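# Press the gauge pin on the magnet-marked post

## Task

Find the post of the checking fixture that has a yellow magnet on it. Press that post's gauge pin in until it bottoms out and keep it there for at least one second; it may spring back out afterwards. The other three gauge pins must not be touched, and the magnet must not be moved.

## Robot and tools

ROBOT. Two UR20 arms, left_arm and right_arm, each with a Robotiq 2F-85 two-finger gripper and a wrist camera (cam_left_wrist, cam_right_wrist, both 896x504 px). Calibrated base places in the scene frame: left_arm at (+0.060, +0.928, 0) m, right_arm at (-0.064, -0.817, 0) m, both nearly unrotated with +z up.

FRAMES. Scene frame: origin on the table top halfway between the nominal bases, +x out over the table, +z up, left_arm on the +y side (these are not image sides). Every pose, velocity and Hand target an arm reports is in that arm's own base frame. Motion offsets are taken along the axes of the arm's current Hand target. Gripper axes: fingers point along +z, close along y; a camera block sits about 10 cm off toward +x. end_effector_position is the point between the pads when shut; fingertips reach about 19 mm past it closed, 6 mm open.

execute_actions(actions, cameras). actions is a list of actions; each action is a table of up to 15 rows, one row per 1/30 s step, and a short table repeats its last row until 15 steps are done. Every row has 18 numbers in [-1, 1] covering both arms even if one is idle: left dx, dy, dz, rx, ry, rz, left gripper position, force_limit, speed, then the same nine for the right. The six pose numbers are an offset, not a pose: measured from the Hand target as it was when the action began, along that target's axes; every row counts from that same start, and sending the same offset again moves further. Scale: 1.0 equals 0.6 m or 180 degrees; rx, ry, rz form one rotation vector. All six zero re-requests the current Hand target. Gripper position +1 is fully open (85 mm), about -0.8 brings pads together, -1 squeezes until blocked. force_limit sets grip strength; speed sets finger speed (about 20, 85, 150 mm/s at -1, 0, +1); both default to +1. A 0 is a real command, so to leave a gripper unchanged resend its last three numbers. cameras picks images: omitted or ["all"] gives all, [] none. An empty actions list just reports state.

move(target, speed, blend, stop_force, zero, blocking, cameras). target is one 18-number row or a list of up to 15 rows, same layout and scale as above; each row's offsets count from the Hand targets at the start of the move, not from the previous row. The gripper travels a straight line, with no avoidance of objects or the other arm; steer around an arm's own base. speed: m/s, 0.002 to 4.2, default 0.25, turning limited to twice that in rad/s; one value or one per target. blend: corner-rounding radius in m for lists. stop_force: 6 to 120 N, shared by both arms; an arm stops its path once its wrist sensor feels that much resistance along its travel. Do not rely on it while the gripper rotates, and omit it when backing off a contact. zero (default true) re-zeros moving arms before the move. blocking=false returns early but cannot be combined with stop_force. The result adds a move: line, e.g. done, off_target, moving, held or fault, plus limits=paced (pose clipped) or limits=held (steps withheld). done does not prove nothing was touched.

wait(seconds 0 to 10): lets time pass with commands held. stop(): brakes a running move. zoom_image(camera, region=[x0, y0, x1, y1] in pixels, at most 504x504) gives a closer view of the latest image of that wrist camera. zero_wrist_force(arm) tares that arm's sensor. read_manual gives licence text only. finished_scene(scene) ends the current scene; pass its number, and call it only once the goal holds.

RESULTS. Each arm: end_effector_position (m), end_effector_quat_wxyz, velocities (or "within noise" when still), Joint positions and torques, Hand target (the last commanded pose after clipping; next offsets count from it), Tool commands, gripper object_status (0 moving, 1 blocked while opening, 2 blocked while closing, 3 reached requested opening or fully shut) and position_measured in counts (3 open, ~78 = 60 mm, 130 = 40 mm, 180 = 20 mm, 230 pads meet). Wrist force and torque are along the gripper's own axes; a push on a surface shows as force into the arm; a third line gives the peak since last shown. Action calls also list some intermediate positions. Reported positions can be off by a few cm.

BEHAVIOUR. Orientation commands are clipped to within 32 degrees of the current orientation per step; motion lags commands by about 0.2 s. A gripper can settle short of its Hand target; re-send the remaining distance as an offset. An arm pushing on something keeps pushing until commanded back past its gripper.

AVOID. The arms are stiff: aiming even slightly beyond a firm contact can trip a fault. A net outside force near 150 N (plus or minus 25), or joint contact torque at its limit (678, 678, 398, 98.4, 98.4, 98.4 N m from shoulder pan to wrist 3), stops the arm for 10 s. Motors warn at 70 °C and brake at 85 °C; avoid long stretched holds or pushing at unreachable targets. Press the pin slowly with a modest stop_force or small offsets, then lift off in the same reply. Do not bump the magnet, the other pins, or the other arm; do not knock anything off the table.

Each tool is called after ">>>" by a JSON object that holds its "api" and its "payload".

## Session

>>> {"api": "execute_actions", "payload": {"actions": []}}

Scene clock: 0.00 s.
left_arm: end_effector_position=(+0.6452, +0.5338, +0.3687) position_measured=3 object_status=3 end_effector_quat_wxyz=(+0.054, +0.895, -0.431, +0.101) | right_arm: end_effector_position=(+1.0094, -0.4085, +0.1239) position_measured=3 object_status=3 end_effector_quat_wxyz=(+0.497, -0.362, -0.574, -0.541)
Joint positions: left_arm=[0.541 -1.507 2.094 -2.179 -1.799 -1.706] | right_arm=[2.693 -2.576 -1.22 -2.623 2.507 -0.374]
Joint velocities: within noise
Joint torques (N m): no reading
Motor temperatures (°C): left_arm=[24 36 26 39 35 34] | right_arm=[29 36 36 38 34 39]
Wrist force (N): no reading
Wrist torque (N m): no reading
Wrist force, peak (N): no reading
Hand target: left_arm +0.6452, +0.5338, +0.3687; +0.054, +0.895, -0.431, +0.101 | right_arm +1.0094, -0.4085, +0.1239; +0.497, -0.362, -0.574, -0.541
Tool commands: left_gripper/position=+1.0 left_gripper/force_limit=+1.0 left_gripper/speed=+1.0 right_gripper/position=+1.0 right_gripper/force_limit=+1.0 right_gripper/speed=+1.0

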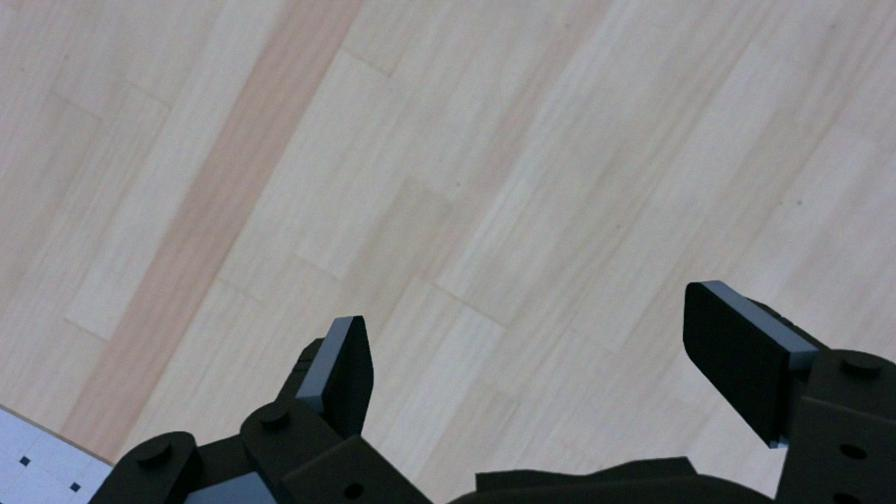

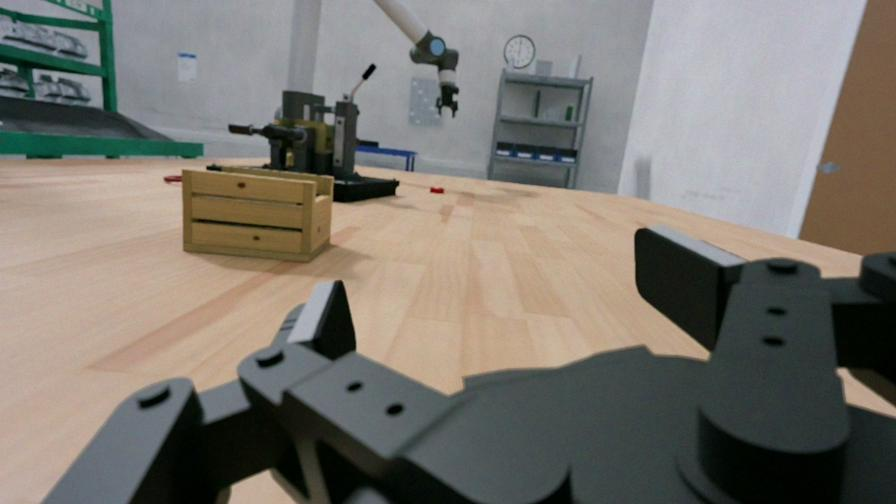

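>>> {"api": "zoom_image", "payload": {"camera": "cam_right_wrist", "region": [150, 50, 480, 280]}}

>>> {"api": "zoom_image", "payload": {"camera": "cam_left_wrist", "region": [0, 380, 200, 504]}}

Scaled by 1.527 from the camera's 896x504 image, which has a finer 1280x720 frame.

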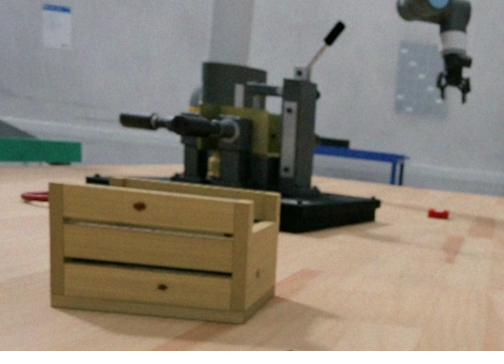

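Scaled by 2.520 from the camera's 896x504 image, which has a finer 1280x720 frame.

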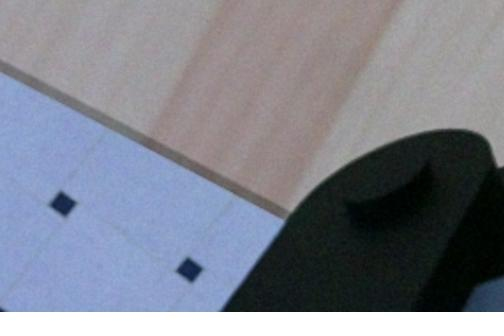

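>>> {"api": "move", "payload": {"target": [0.906,0.2117,-0.385,-0.0568,-0.0025,0.2434,1,1,1,0,0,0,0,0,0,1,1,1], "speed": 0.4, "cameras": ["cam_left_wrist"]}}

Scene clock: 3.87 s.
left_arm: end_effector_position=(+0.8456, +0.0838, +0.7180) position_measured=3 object_status=3 end_effector_quat_wxyz=(-0.088, -0.662, +0.740, -0.072) | right_arm: end_effector_position=(+1.0094, -0.4085, +0.1239) position_measured=3 object_status=3 end_effector_quat_wxyz=(+0.497, -0.362, -0.574, -0.541)
Joint positions: left_arm=[-0.049 -1.615 1.68 -1.612 -1.798 -1.506] | right_arm=[2.693 -2.576 -1.22 -2.623 2.507 -0.374]
Joint velocities: within noise
Joint torques (N m): left_arm=[-10.07 -56.59 -133.37 -6.36 4.35 3.58] | right_arm=[0.07 245.96 73.51 -2.95 0.82 0.31]
Motor temperatures (°C): left_arm=[24 36 26 39 35 34] | right_arm=[29 36 36 38 34 39]
Wrist force (N): left_arm=[-0.4 -0.8 0.3] | right_arm=[0.1 0.3 0.4]
Wrist torque (N m): left_arm=[-0.14 0.05 -0.01] | right_arm=[0.06 -0.01 0.00]
Wrist force, peak (N): left_arm=[3.3 -2.5 -1.5] | right_arm=[0.0 0.4 0.5]
Hand target: left_arm +0.8457, +0.0836, +0.7181; -0.088, -0.662, +0.740, -0.072 | right_arm +1.0094, -0.4085, +0.1239; +0.497, -0.362, -0.574, -0.541
Off the commanded pose: left_arm 0.000 m, 0 deg | right_arm 0.000 m, 0 deg.
move: done
camera_calibration:
cam_left_wrist: T_world_to_cam=[[-0.971497, 0.236541, -0.0155401, 0.829682], [0.234112, 0.96768, 0.0937374, -0.323084], [0.0372106, 0.0874275, -0.995476, 0.80201], [0, 0, 0, 1]] pos_world=[0.851828, 0.04627, 0.84156]
Images, in order (width x height): cam_left_wrist 896x504.

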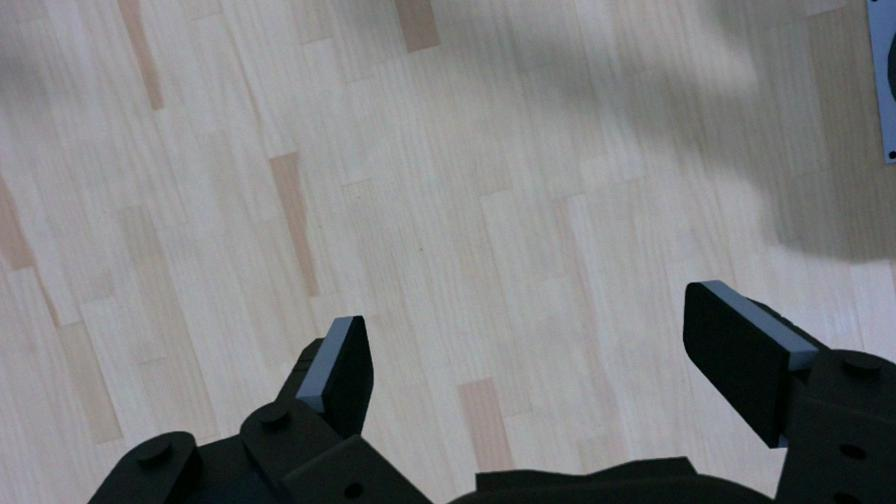

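>>> {"api": "move", "payload": {"target": [0.914,0.47,0.251,0,0.17,0,1,1,1,0,0,0,0,0,0,1,1,1], "speed": 0.4, "cameras": ["cam_left_wrist"]}}

Scene clock: 6.67 s.
left_arm: end_effector_position=(+0.5016, -0.4493, +0.6985) position_measured=3 object_status=3 end_effector_quat_wxyz=(-0.281, -0.620, +0.691, -0.244) | right_arm: end_effector_position=(+1.0094, -0.4085, +0.1239) position_measured=3 object_status=3 end_effector_quat_wxyz=(+0.497, -0.362, -0.574, -0.541)
Joint positions: left_arm=[-0.749 -1.937 2.183 -2.327 -2.165 -2.371] | right_arm=[2.693 -2.576 -1.22 -2.623 2.507 -0.374]
Joint velocities: within noise
Joint torques (N m): left_arm=[-16.19 -40.03 -80.82 -14.59 2.48 -3] | right_arm=[0.94 252.93 72.36 -1.73 1.72 1.1]
Motor temperatures (°C): left_arm=[24 36 26 39 35 34] | right_arm=[29 36 36 38 34 39]
Wrist force (N): left_arm=[0.3 0.1 0.4] | right_arm=[0.0 0.3 0.3]
Wrist torque (N m): left_arm=[0.11 0.22 -0.07] | right_arm=[0.05 0.01 0.00]
Wrist force, peak (N): left_arm=[2.7 1.7 2.8] | right_arm=[0.1 0.5 0.5]
Hand target: left_arm +0.5015, -0.4494, +0.6984; -0.281, -0.620, +0.691, -0.244 | right_arm +1.0094, -0.4085, +0.1239; +0.497, -0.362, -0.574, -0.541
Off the commanded pose: left_arm 0.000 m, 0 deg | right_arm 0.000 m, 0 deg.
move: done
camera_calibration:
cam_left_wrist: T_world_to_cam=[[-0.975462, 0.206564, -0.0761928, 0.652167], [0.219239, 0.879569, -0.422247, 0.603354], [-0.0202042, -0.428591, -0.903273, 0.574472], [0, 0, 0, 1]] pos_world=[0.515492, -0.419192, 0.82336]
Images, in order (width x height): cam_left_wrist 896x504.

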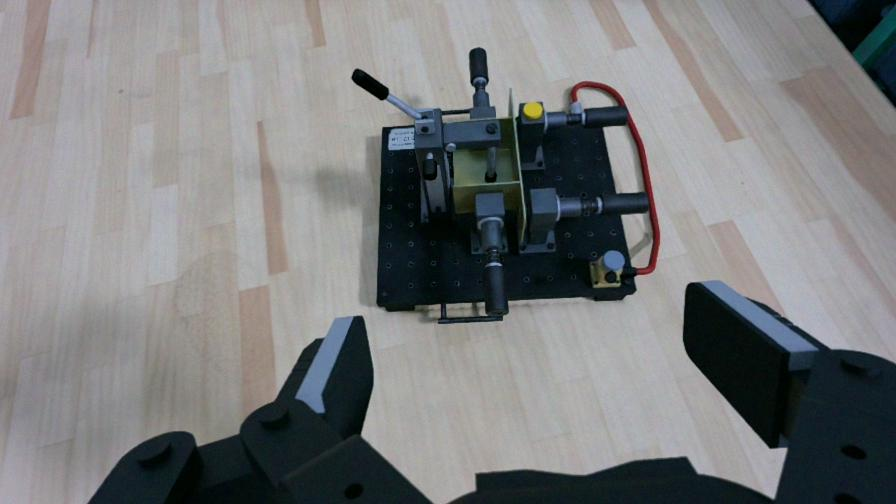

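>>> {"api": "zoom_image", "payload": {"camera": "cam_left_wrist", "region": [360, 40, 680, 220]}}

>>> {"api": "zoom_image", "payload": {"camera": "cam_left_wrist", "region": [500, 80, 660, 170]}}

>>> {"api": "zoom_image", "payload": {"camera": "cam_left_wrist", "region": [360, 160, 680, 340]}}

Scaled by 1.575 from the camera's 896x504 image, which has a finer 1280x720 frame.

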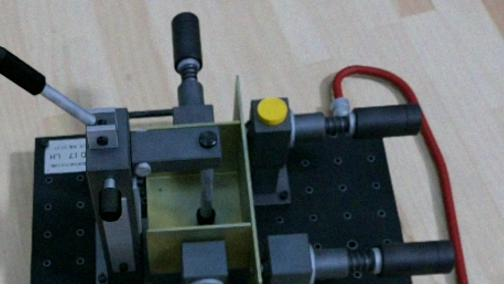

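Scaled by 3.150 from the camera's 896x504 image, which has a finer 1280x720 frame.

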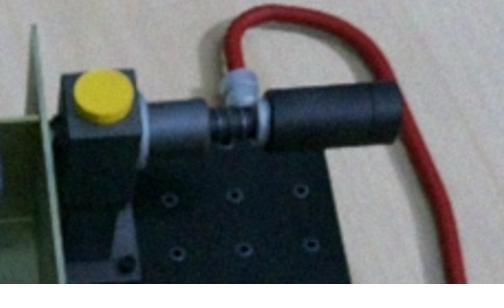

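Scaled by 1.575 from the camera's 896x504 image, which has a finer 1280x720 frame.

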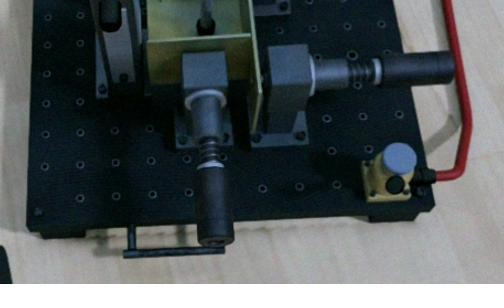

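>>> {"api": "move", "payload": {"target": [0.213,0.7875,1.0,0.3205,0.005,-0.3357,-0.8,-1,0,0,0,0,0,0,0,1,1,1], "speed": 0.4, "cameras": ["cam_left_wrist"]}}

Scene clock: 11.77 s.
left_arm: end_effector_position=(-0.0282, -0.8996, +0.3576) position_measured=229 object_status=3 end_effector_quat_wxyz=(+0.047, +0.922, -0.102, +0.369) | right_arm: end_effector_position=(+1.0094, -0.4085, +0.1239) position_measured=3 object_status=3 end_effector_quat_wxyz=(+0.497, -0.362, -0.574, -0.541)
Joint positions: left_arm=[-2.093 -1.42 2.079 -1.967 -0.846 -5.114] | right_arm=[2.693 -2.576 -1.22 -2.623 2.507 -0.374]
Joint velocities: within noise
Joint torques (N m): left_arm=[21.32 -95.07 -110.32 -6.03 -2.34 -4.48] | right_arm=[-4.28 253.15 74.84 -0.08 3.27 2.13]
Motor temperatures (°C): left_arm=[24 36 26 39 35 34] | right_arm=[29 36 36 38 34 39]
Wrist force (N): left_arm=[1.0 -0.3 -0.1] | right_arm=[0.2 -0.1 0.1]
Wrist torque (N m): left_arm=[0.06 0.04 -0.06] | right_arm=[-0.02 -0.04 -0.01]
Wrist force, peak (N): left_arm=[-2.6 3.7 -0.4] | right_arm=[0.3 0.7 0.4]
Hand target: left_arm -0.0282, -0.8997, +0.3576; +0.047, +0.922, -0.102, +0.369 | right_arm +1.0094, -0.4085, +0.1239; +0.497, -0.362, -0.574, -0.541
Off the commanded pose: left_arm 0.000 m, 0 deg | right_arm 0.000 m, 0 deg.
move: done
camera_calibration:
cam_left_wrist: T_world_to_cam=[[-0.314939, -0.946128, -0.0752059, -0.816321], [-0.849168, 0.316283, -0.422942, 0.435076], [0.423943, -0.0693385, -0.903031, 0.398595], [0, 0, 0, 1]] pos_world=[-0.0566212, -0.882312, 0.482563]
Images, in order (width x height): cam_left_wrist 896x504.

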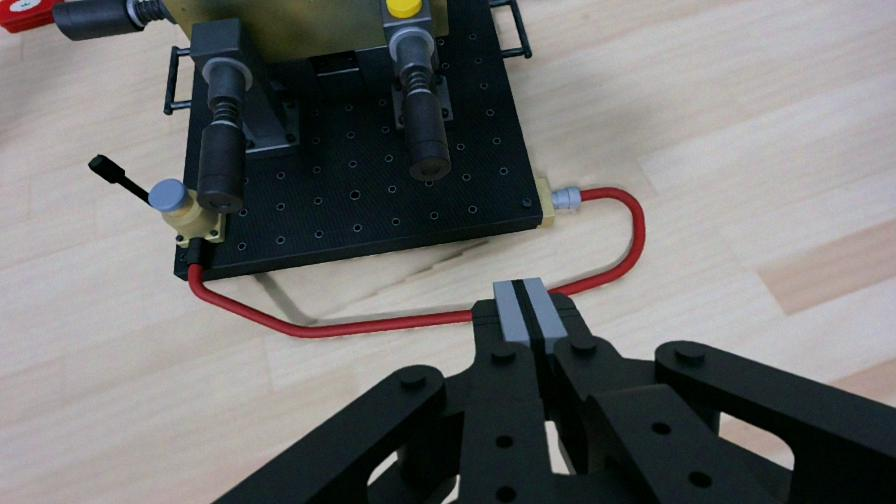

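>>> {"api": "zoom_image", "payload": {"camera": "cam_left_wrist", "region": [350, 0, 510, 200]}}

Scaled by 2.520 from the camera's 896x504 image, which has a finer 1280x720 frame.

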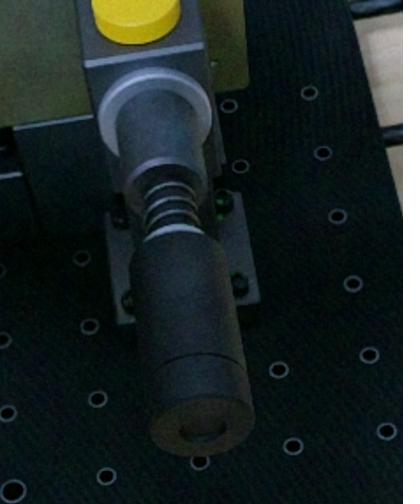

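>>> {"api": "move", "payload": {"target": [-0.0445,-0.0547,0.3707,0,0,0,-0.8,-1,0,0,0,0,0,0,0,1,1,1], "speed": 0.2, "stop_force": 15, "cameras": ["cam_left_wrist"]}}

>>> {"api": "zoom_image", "payload": {"camera": "cam_left_wrist", "region": [300, 0, 700, 400]}}

Scene clock: 15.43 s.
left_arm: end_effector_position=(+0.1097, -0.8996, +0.1780) position_measured=229 object_status=3 end_effector_quat_wxyz=(+0.047, +0.922, -0.102, +0.369) | right_arm: end_effector_position=(+1.0094, -0.4085, +0.1239) position_measured=3 object_status=3 end_effector_quat_wxyz=(+0.497, -0.362, -0.574, -0.541)
Joint positions: left_arm=[-1.946 -1.247 2.242 -2.435 -0.817 -4.919] | right_arm=[2.693 -2.576 -1.22 -2.623 2.507 -0.374]
Joint velocities: within noise
Joint torques (N m): left_arm=[17.25 -105.86 -42.87 -12.28 8.98 2.26] | right_arm=[-2.55 250.4 73.64 -1.15 3.49 3.36]
Motor temperatures (°C): left_arm=[24 36 26 39 35 34] | right_arm=[29 36 36 37 34 39]
Wrist force (N): left_arm=[0.6 0.2 -0.4] | right_arm=[0.0 0.4 0.2]
Wrist torque (N m): left_arm=[0.12 0.14 -0.04] | right_arm=[0.08 0.00 0.00]
Wrist force, peak (N): left_arm=[1.2 0.2 -3.1] | right_arm=[0.2 0.7 0.1]
Hand target: left_arm +0.1097, -0.8996, +0.1780; +0.047, +0.922, -0.102, +0.369 | right_arm +1.0094, -0.4085, +0.1239; +0.497, -0.362, -0.574, -0.541
Off the commanded pose: left_arm 0.000 m, 0 deg | right_arm 0.000 m, 0 deg.
move: done
camera_calibration:
cam_left_wrist: T_world_to_cam=[[-0.3148, -0.946168, -0.0752785, -0.786423], [-0.849176, 0.316184, -0.422998, 0.476146], [0.424029, -0.069235, -0.902998, 0.178023], [0, 0, 0, 1]] pos_world=[0.0812792, -0.882313, 0.302963]
Images, in order (width x height): cam_left_wrist 896x504.

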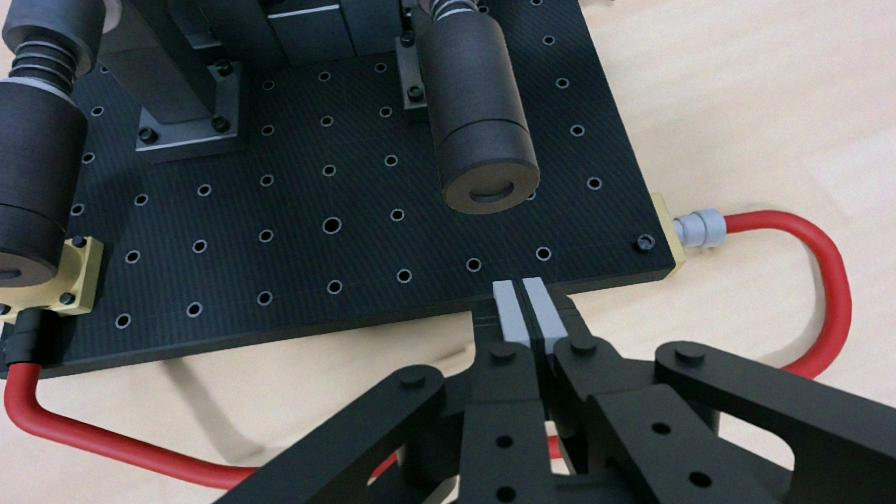

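Scaled by 1.260 from the camera's 896x504 image, which has a finer 1280x720 frame.

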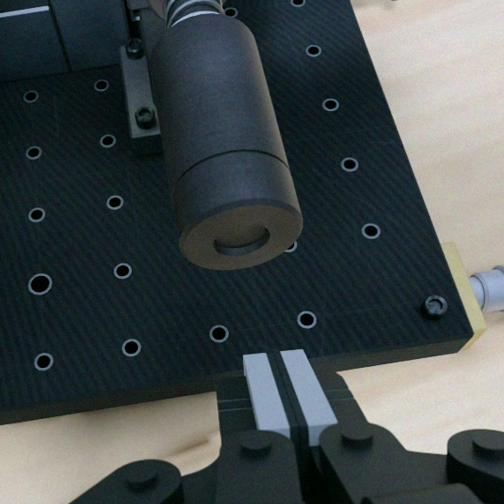

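>>> {"api": "move", "payload": {"target": [0.0723,-0.0042,0.0689,0,0,0,-0.8,-1,0,0,0,0,0,0,0,1,1,1], "speed": 0.03, "stop_force": 8, "cameras": ["cam_left_wrist"]}}

Scene clock: 19.33 s.
left_arm: end_effector_position=(+0.1469, -0.9063, +0.1780) position_measured=229 object_status=3 end_effector_quat_wxyz=(+0.047, +0.922, -0.102, +0.369) | right_arm: end_effector_position=(+1.0094, -0.4085, +0.1239) position_measured=3 object_status=3 end_effector_quat_wxyz=(+0.497, -0.362, -0.574, -0.541)
Joint positions: left_arm=[-1.901 -1.237 2.242 -2.487 -0.812 -4.857] | right_arm=[2.693 -2.576 -1.22 -2.623 2.507 -0.374]
Joint velocities: within noise
Joint torques (N m): left_arm=[-14.24 -155.36 -41.65 -7.46 0.83 -3.97] | right_arm=[-1.93 253.04 73.98 -0.93 3.4 3.58]
Motor temperatures (°C): left_arm=[24 36 26 39 35 34] | right_arm=[29 36 36 37 34 39]
Wrist force (N): left_arm=[-3.6 1.8 -4.4] | right_arm=[0.1 0.3 0.3]
Wrist torque (N m): left_arm=[0.00 0.07 -0.02] | right_arm=[0.05 -0.03 -0.01]
Wrist force, peak (N): left_arm=[-5.1 -1.1 -6.6] | right_arm=[0.2 0.5 0.8]
Hand target: left_arm +0.1469, -0.9063, +0.1780; +0.047, +0.922, -0.102, +0.369 (not the last commanded pose) | right_arm +1.0094, -0.4085, +0.1239; +0.497, -0.362, -0.574, -0.541
Off the commanded pose: left_arm 0.022 m, 0 deg | right_arm 0.000 m, 0 deg.
move: contact (left_arm)
camera_calibration:
cam_left_wrist: T_world_to_cam=[[-0.314683, -0.946187, -0.0755363, -0.781012], [-0.849216, 0.316194, -0.422912, 0.509799], [0.424037, -0.0689364, -0.903017, 0.161964], [0, 0, 0, 1]] pos_world=[0.11848, -0.889013, 0.302862]
Images, in order (width x height): cam_left_wrist 896x504.

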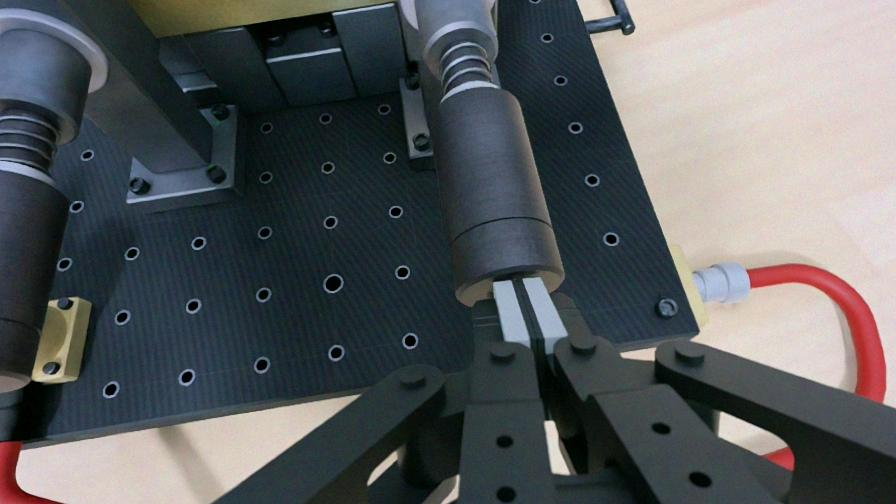

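>>> {"api": "move", "payload": {"target": [0.0482,-0.0028,0.0459,0,0,0,-0.8,-1,0,0,0,0,0,0,0,1,1,1], "speed": 0.02, "stop_force": 50, "cameras": ["cam_left_wrist"]}}

>>> {"api": "zoom_image", "payload": {"camera": "cam_left_wrist", "region": [380, 0, 600, 320]}}

Scene clock: 22.23 s.
left_arm: end_effector_position=(+0.1658, -0.9098, +0.1780) position_measured=229 object_status=3 end_effector_quat_wxyz=(+0.047, +0.922, -0.102, +0.369) | right_arm: end_effector_position=(+1.0094, -0.4085, +0.1239) position_measured=3 object_status=3 end_effector_quat_wxyz=(+0.497, -0.362, -0.574, -0.541)
Joint positions: left_arm=[-1.878 -1.231 2.241 -2.513 -0.81 -4.826] | right_arm=[2.693 -2.576 -1.22 -2.623 2.507 -0.374]
Joint velocities: within noise
Joint torques (N m): left_arm=[22.32 -161.81 -36.7 -8.19 15.73 -4.26] | right_arm=[-0.95 253.97 74.89 -0.62 3.18 3.78]
Motor temperatures (°C): left_arm=[24 36 26 39 35 34] | right_arm=[29 36 36 37 34 39]
Wrist force (N): left_arm=[-39.2 4.9 -27.1] | right_arm=[0.4 0.2 0.4]
Wrist torque (N m): left_arm=[0.06 -0.20 -0.18] | right_arm=[0.03 -0.06 0.00]
Wrist force, peak (N): left_arm=[-78.1 -14.9 -99.2] | right_arm=[0.4 0.6 0.3]
Hand target: left_arm +0.1658, -0.9098, +0.1780; +0.047, +0.922, -0.102, +0.369 (not the last commanded pose) | right_arm +1.0094, -0.4085, +0.1239; +0.497, -0.362, -0.574, -0.541
Off the commanded pose: left_arm 0.021 m, 0 deg | right_arm 0.000 m, 0 deg.
move: contact (left_arm)
camera_calibration:
cam_left_wrist: T_world_to_cam=[[-0.31467, -0.946189, -0.0755649, -0.778364], [-0.849179, 0.316189, -0.422989, 0.527012], [0.42412, -0.0689337, -0.902979, 0.153778], [0, 0, 0, 1]] pos_world=[0.13738, -0.892513, 0.302962]
Images, in order (width x height): cam_left_wrist 896x504.

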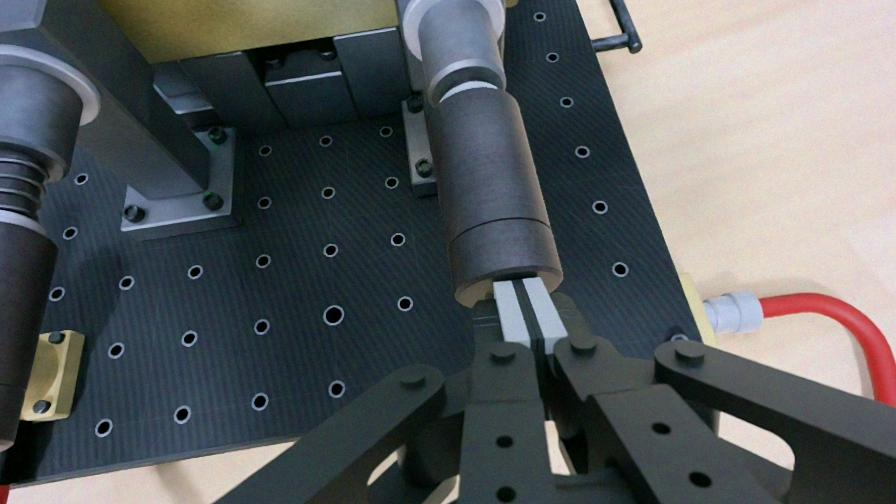

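Scaled by 1.575 from the camera's 896x504 image, which has a finer 1280x720 frame.

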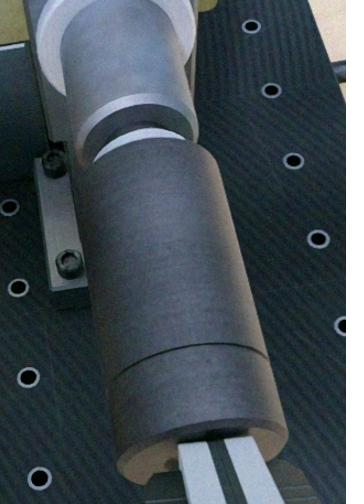

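>>> {"api": "move", "payload": {"target": [0.0072,-0.0004,0.0069,0,0,0,-0.8,-1,0,0,0,0,0,0,0,1,1,1], "speed": 0.003, "stop_force": 20, "cameras": ["cam_left_wrist"]}}

>>> {"api": "zoom_image", "payload": {"camera": "cam_left_wrist", "region": [380, 0, 600, 320]}}

Scene clock: 23.43 s.
left_arm: end_effector_position=(+0.1660, -0.9098, +0.1780) position_measured=229 object_status=3 end_effector_quat_wxyz=(+0.047, +0.922, -0.102, +0.369) | right_arm: end_effector_position=(+1.0094, -0.4085, +0.1239) position_measured=3 object_status=3 end_effector_quat_wxyz=(+0.497, -0.362, -0.574, -0.541)
Joint positions: left_arm=[-1.878 -1.231 2.241 -2.513 -0.81 -4.826] | right_arm=[2.693 -2.576 -1.22 -2.623 2.507 -0.374]
Joint velocities: within noise
Joint torques (N m): left_arm=[39.63 -148.64 -44.95 -4.71 25.72 -4.19] | right_arm=[-1.46 254.77 74.92 -1.13 3.1 4.3]
Motor temperatures (°C): left_arm=[24 36 26 39 35 34] | right_arm=[29 36 36 37 34 39]
Wrist force (N): left_arm=[-52.2 2.0 -46.6] | right_arm=[0.1 0.4 0.1]
Wrist torque (N m): left_arm=[0.22 -0.11 -0.26] | right_arm=[0.07 -0.02 0.00]
Wrist force, peak (N): left_arm=[-56.9 -0.9 -48.4] | right_arm=[0.1 0.3 0.8]
Hand target: left_arm +0.1660, -0.9098, +0.1780; +0.047, +0.922, -0.102, +0.369 (not the last commanded pose) | right_arm +1.0094, -0.4085, +0.1239; +0.497, -0.362, -0.574, -0.541
Off the commanded pose: left_arm 0.006 m, 0 deg | right_arm 0.000 m, 0 deg.
move: contact (left_arm)
camera_calibration:
cam_left_wrist: T_world_to_cam=[[-0.314679, -0.946191, -0.0754914, -0.778324], [-0.849277, 0.316181, -0.422799, 0.527131], [0.423918, -0.068933, -0.903074, 0.153751], [0, 0, 0, 1]] pos_world=[0.13758, -0.892513, 0.302962]
Images, in order (width x height): cam_left_wrist 896x504.

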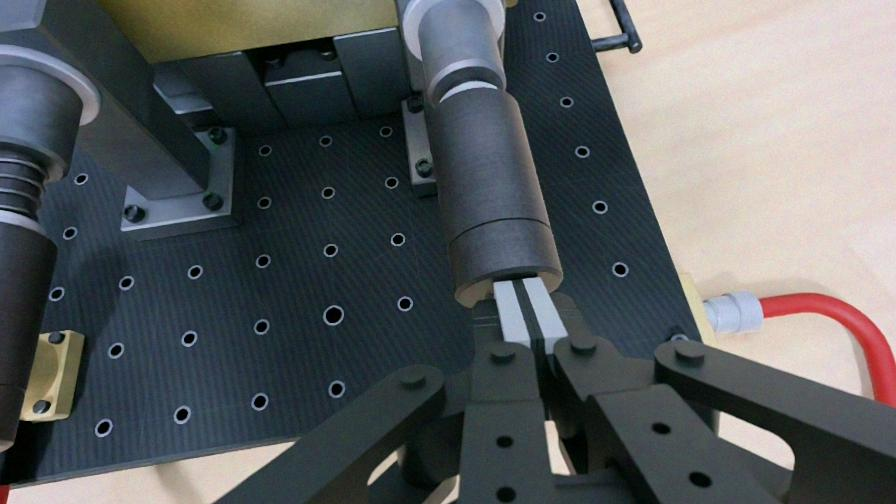

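Scaled by 1.575 from the camera's 896x504 image, which has a finer 1280x720 frame.

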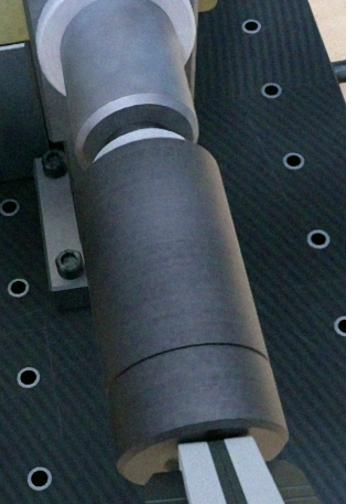

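>>> {"api": "wait", "payload": {"seconds": 1.3, "cameras": []}}

>>> {"api": "move", "payload": {"target": [-0.0964,0.0056,-0.0918,0,0,0,-0.8,-1,0,0,0,0,0,0,0,1,1,1], "speed": 0.08, "cameras": ["cam_left_wrist"]}}

Scene clock: 24.93 s.
left_arm: end_effector_position=(+0.1660, -0.9098, +0.1780) position_measured=229 object_status=3 end_effector_quat_wxyz=(+0.047, +0.922, -0.102, +0.369) | right_arm: end_effector_position=(+1.0094, -0.4085, +0.1239) position_measured=3 object_status=3 end_effector_quat_wxyz=(+0.497, -0.362, -0.574, -0.541)
Joint positions: left_arm=[-1.878 -1.231 2.241 -2.513 -0.81 -4.826] | right_arm=[2.693 -2.576 -1.22 -2.623 2.507 -0.374]
Joint velocities: within noise
Joint torques (N m): left_arm=[37.65 -152.1 -48.1 -6.77 26.79 -3.89] | right_arm=[-6.5 255.34 74.92 -0.36 3.17 3.74]
Motor temperatures (°C): left_arm=[24 36 26 39 35 34] | right_arm=[29 36 36 37 34 39]
Wrist force (N): left_arm=[-52.9 2.4 -44.5] | right_arm=[0.1 0.4 0.2]
Wrist torque (N m): left_arm=[0.24 -0.12 -0.26] | right_arm=[0.07 -0.02 0.00]
Wrist force, peak (N): left_arm=[-52.2 2.2 -46.8] | right_arm=[0.0 0.6 0.5]
Hand target: left_arm +0.1660, -0.9098, +0.1780; +0.047, +0.922, -0.102, +0.369 (not the last commanded pose) | right_arm +1.0094, -0.4085, +0.1239; +0.497, -0.362, -0.574, -0.541
Tool commands: left_gripper/position=-0.8 left_gripper/force_limit=-1.0 left_gripper/speed=+0.0 right_gripper/position=+1.0 right_gripper/force_limit=+1.0 right_gripper/speed=+1.0
Off the commanded pose: left_arm 0.006 m, 0 deg | right_arm 0.000 m, 0 deg.
wait: 1.30 s; at rest from the start
No camera images: "cameras" was empty.

Scene clock: 26.37 s.
left_arm: end_effector_position=(+0.0875, -0.8953, +0.1779) position_measured=229 object_status=3 end_effector_quat_wxyz=(+0.047, +0.922, -0.102, +0.369) | right_arm: end_effector_position=(+1.0094, -0.4085, +0.1239) position_measured=3 object_status=3 end_effector_quat_wxyz=(+0.497, -0.362, -0.574, -0.541)
Joint positions: left_arm=[-1.972 -1.252 2.241 -2.404 -0.821 -4.955] | right_arm=[2.693 -2.576 -1.22 -2.623 2.507 -0.374]
Joint velocities: within noise
Joint torques (N m): left_arm=[-21.74 -153.24 -88.53 -6.98 -1.43 -4.57] | right_arm=[-1.4 253.12 79.07 -0.53 3.22 3.32]
Motor temperatures (°C): left_arm=[24 36 26 39 35 34] | right_arm=[29 36 36 37 34 39]
Wrist force (N): left_arm=[-1.4 4.3 -0.1] | right_arm=[-0.1 -0.1 0.2]
Wrist torque (N m): left_arm=[0.91 0.51 -0.06] | right_arm=[-0.02 0.01 -0.01]
Wrist force, peak (N): left_arm=[-52.3 2.1 -44.1] | right_arm=[0.2 0.5 0.5]
Hand target: left_arm +0.0874, -0.8953, +0.1779; +0.047, +0.922, -0.102, +0.369 | right_arm +1.0094, -0.4085, +0.1239; +0.497, -0.362, -0.574, -0.541
Off the commanded pose: left_arm 0.000 m, 0 deg | right_arm 0.000 m, 0 deg.
move: done
camera_calibration:
cam_left_wrist: T_world_to_cam=[[-0.314728, -0.946178, -0.0754532, -0.789319], [-0.8492, 0.316197, -0.42294, 0.455846], [0.424035, -0.069036, -0.903011, 0.187731], [0, 0, 0, 1]] pos_world=[0.0590795, -0.878013, 0.302762]
Images, in order (width x height): cam_left_wrist 896x504.

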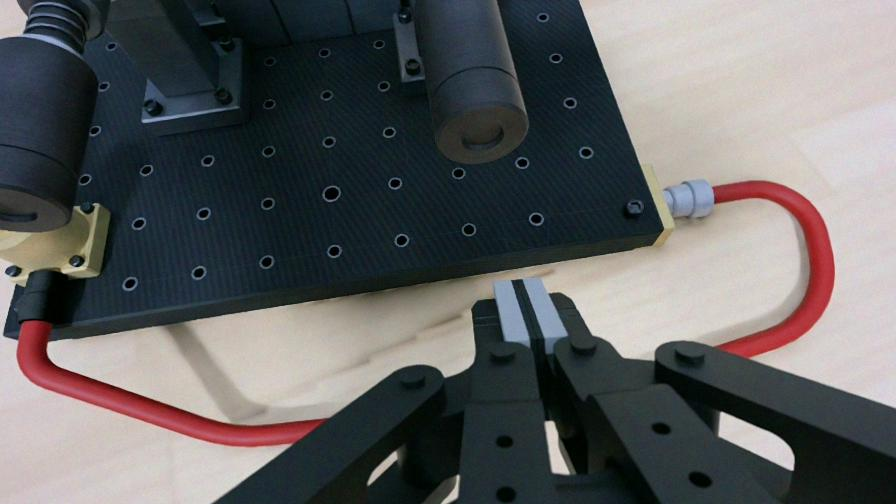

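>>> {"api": "finished_scene", "payload": {"scene": 1}}

The scene is finished: the task was done.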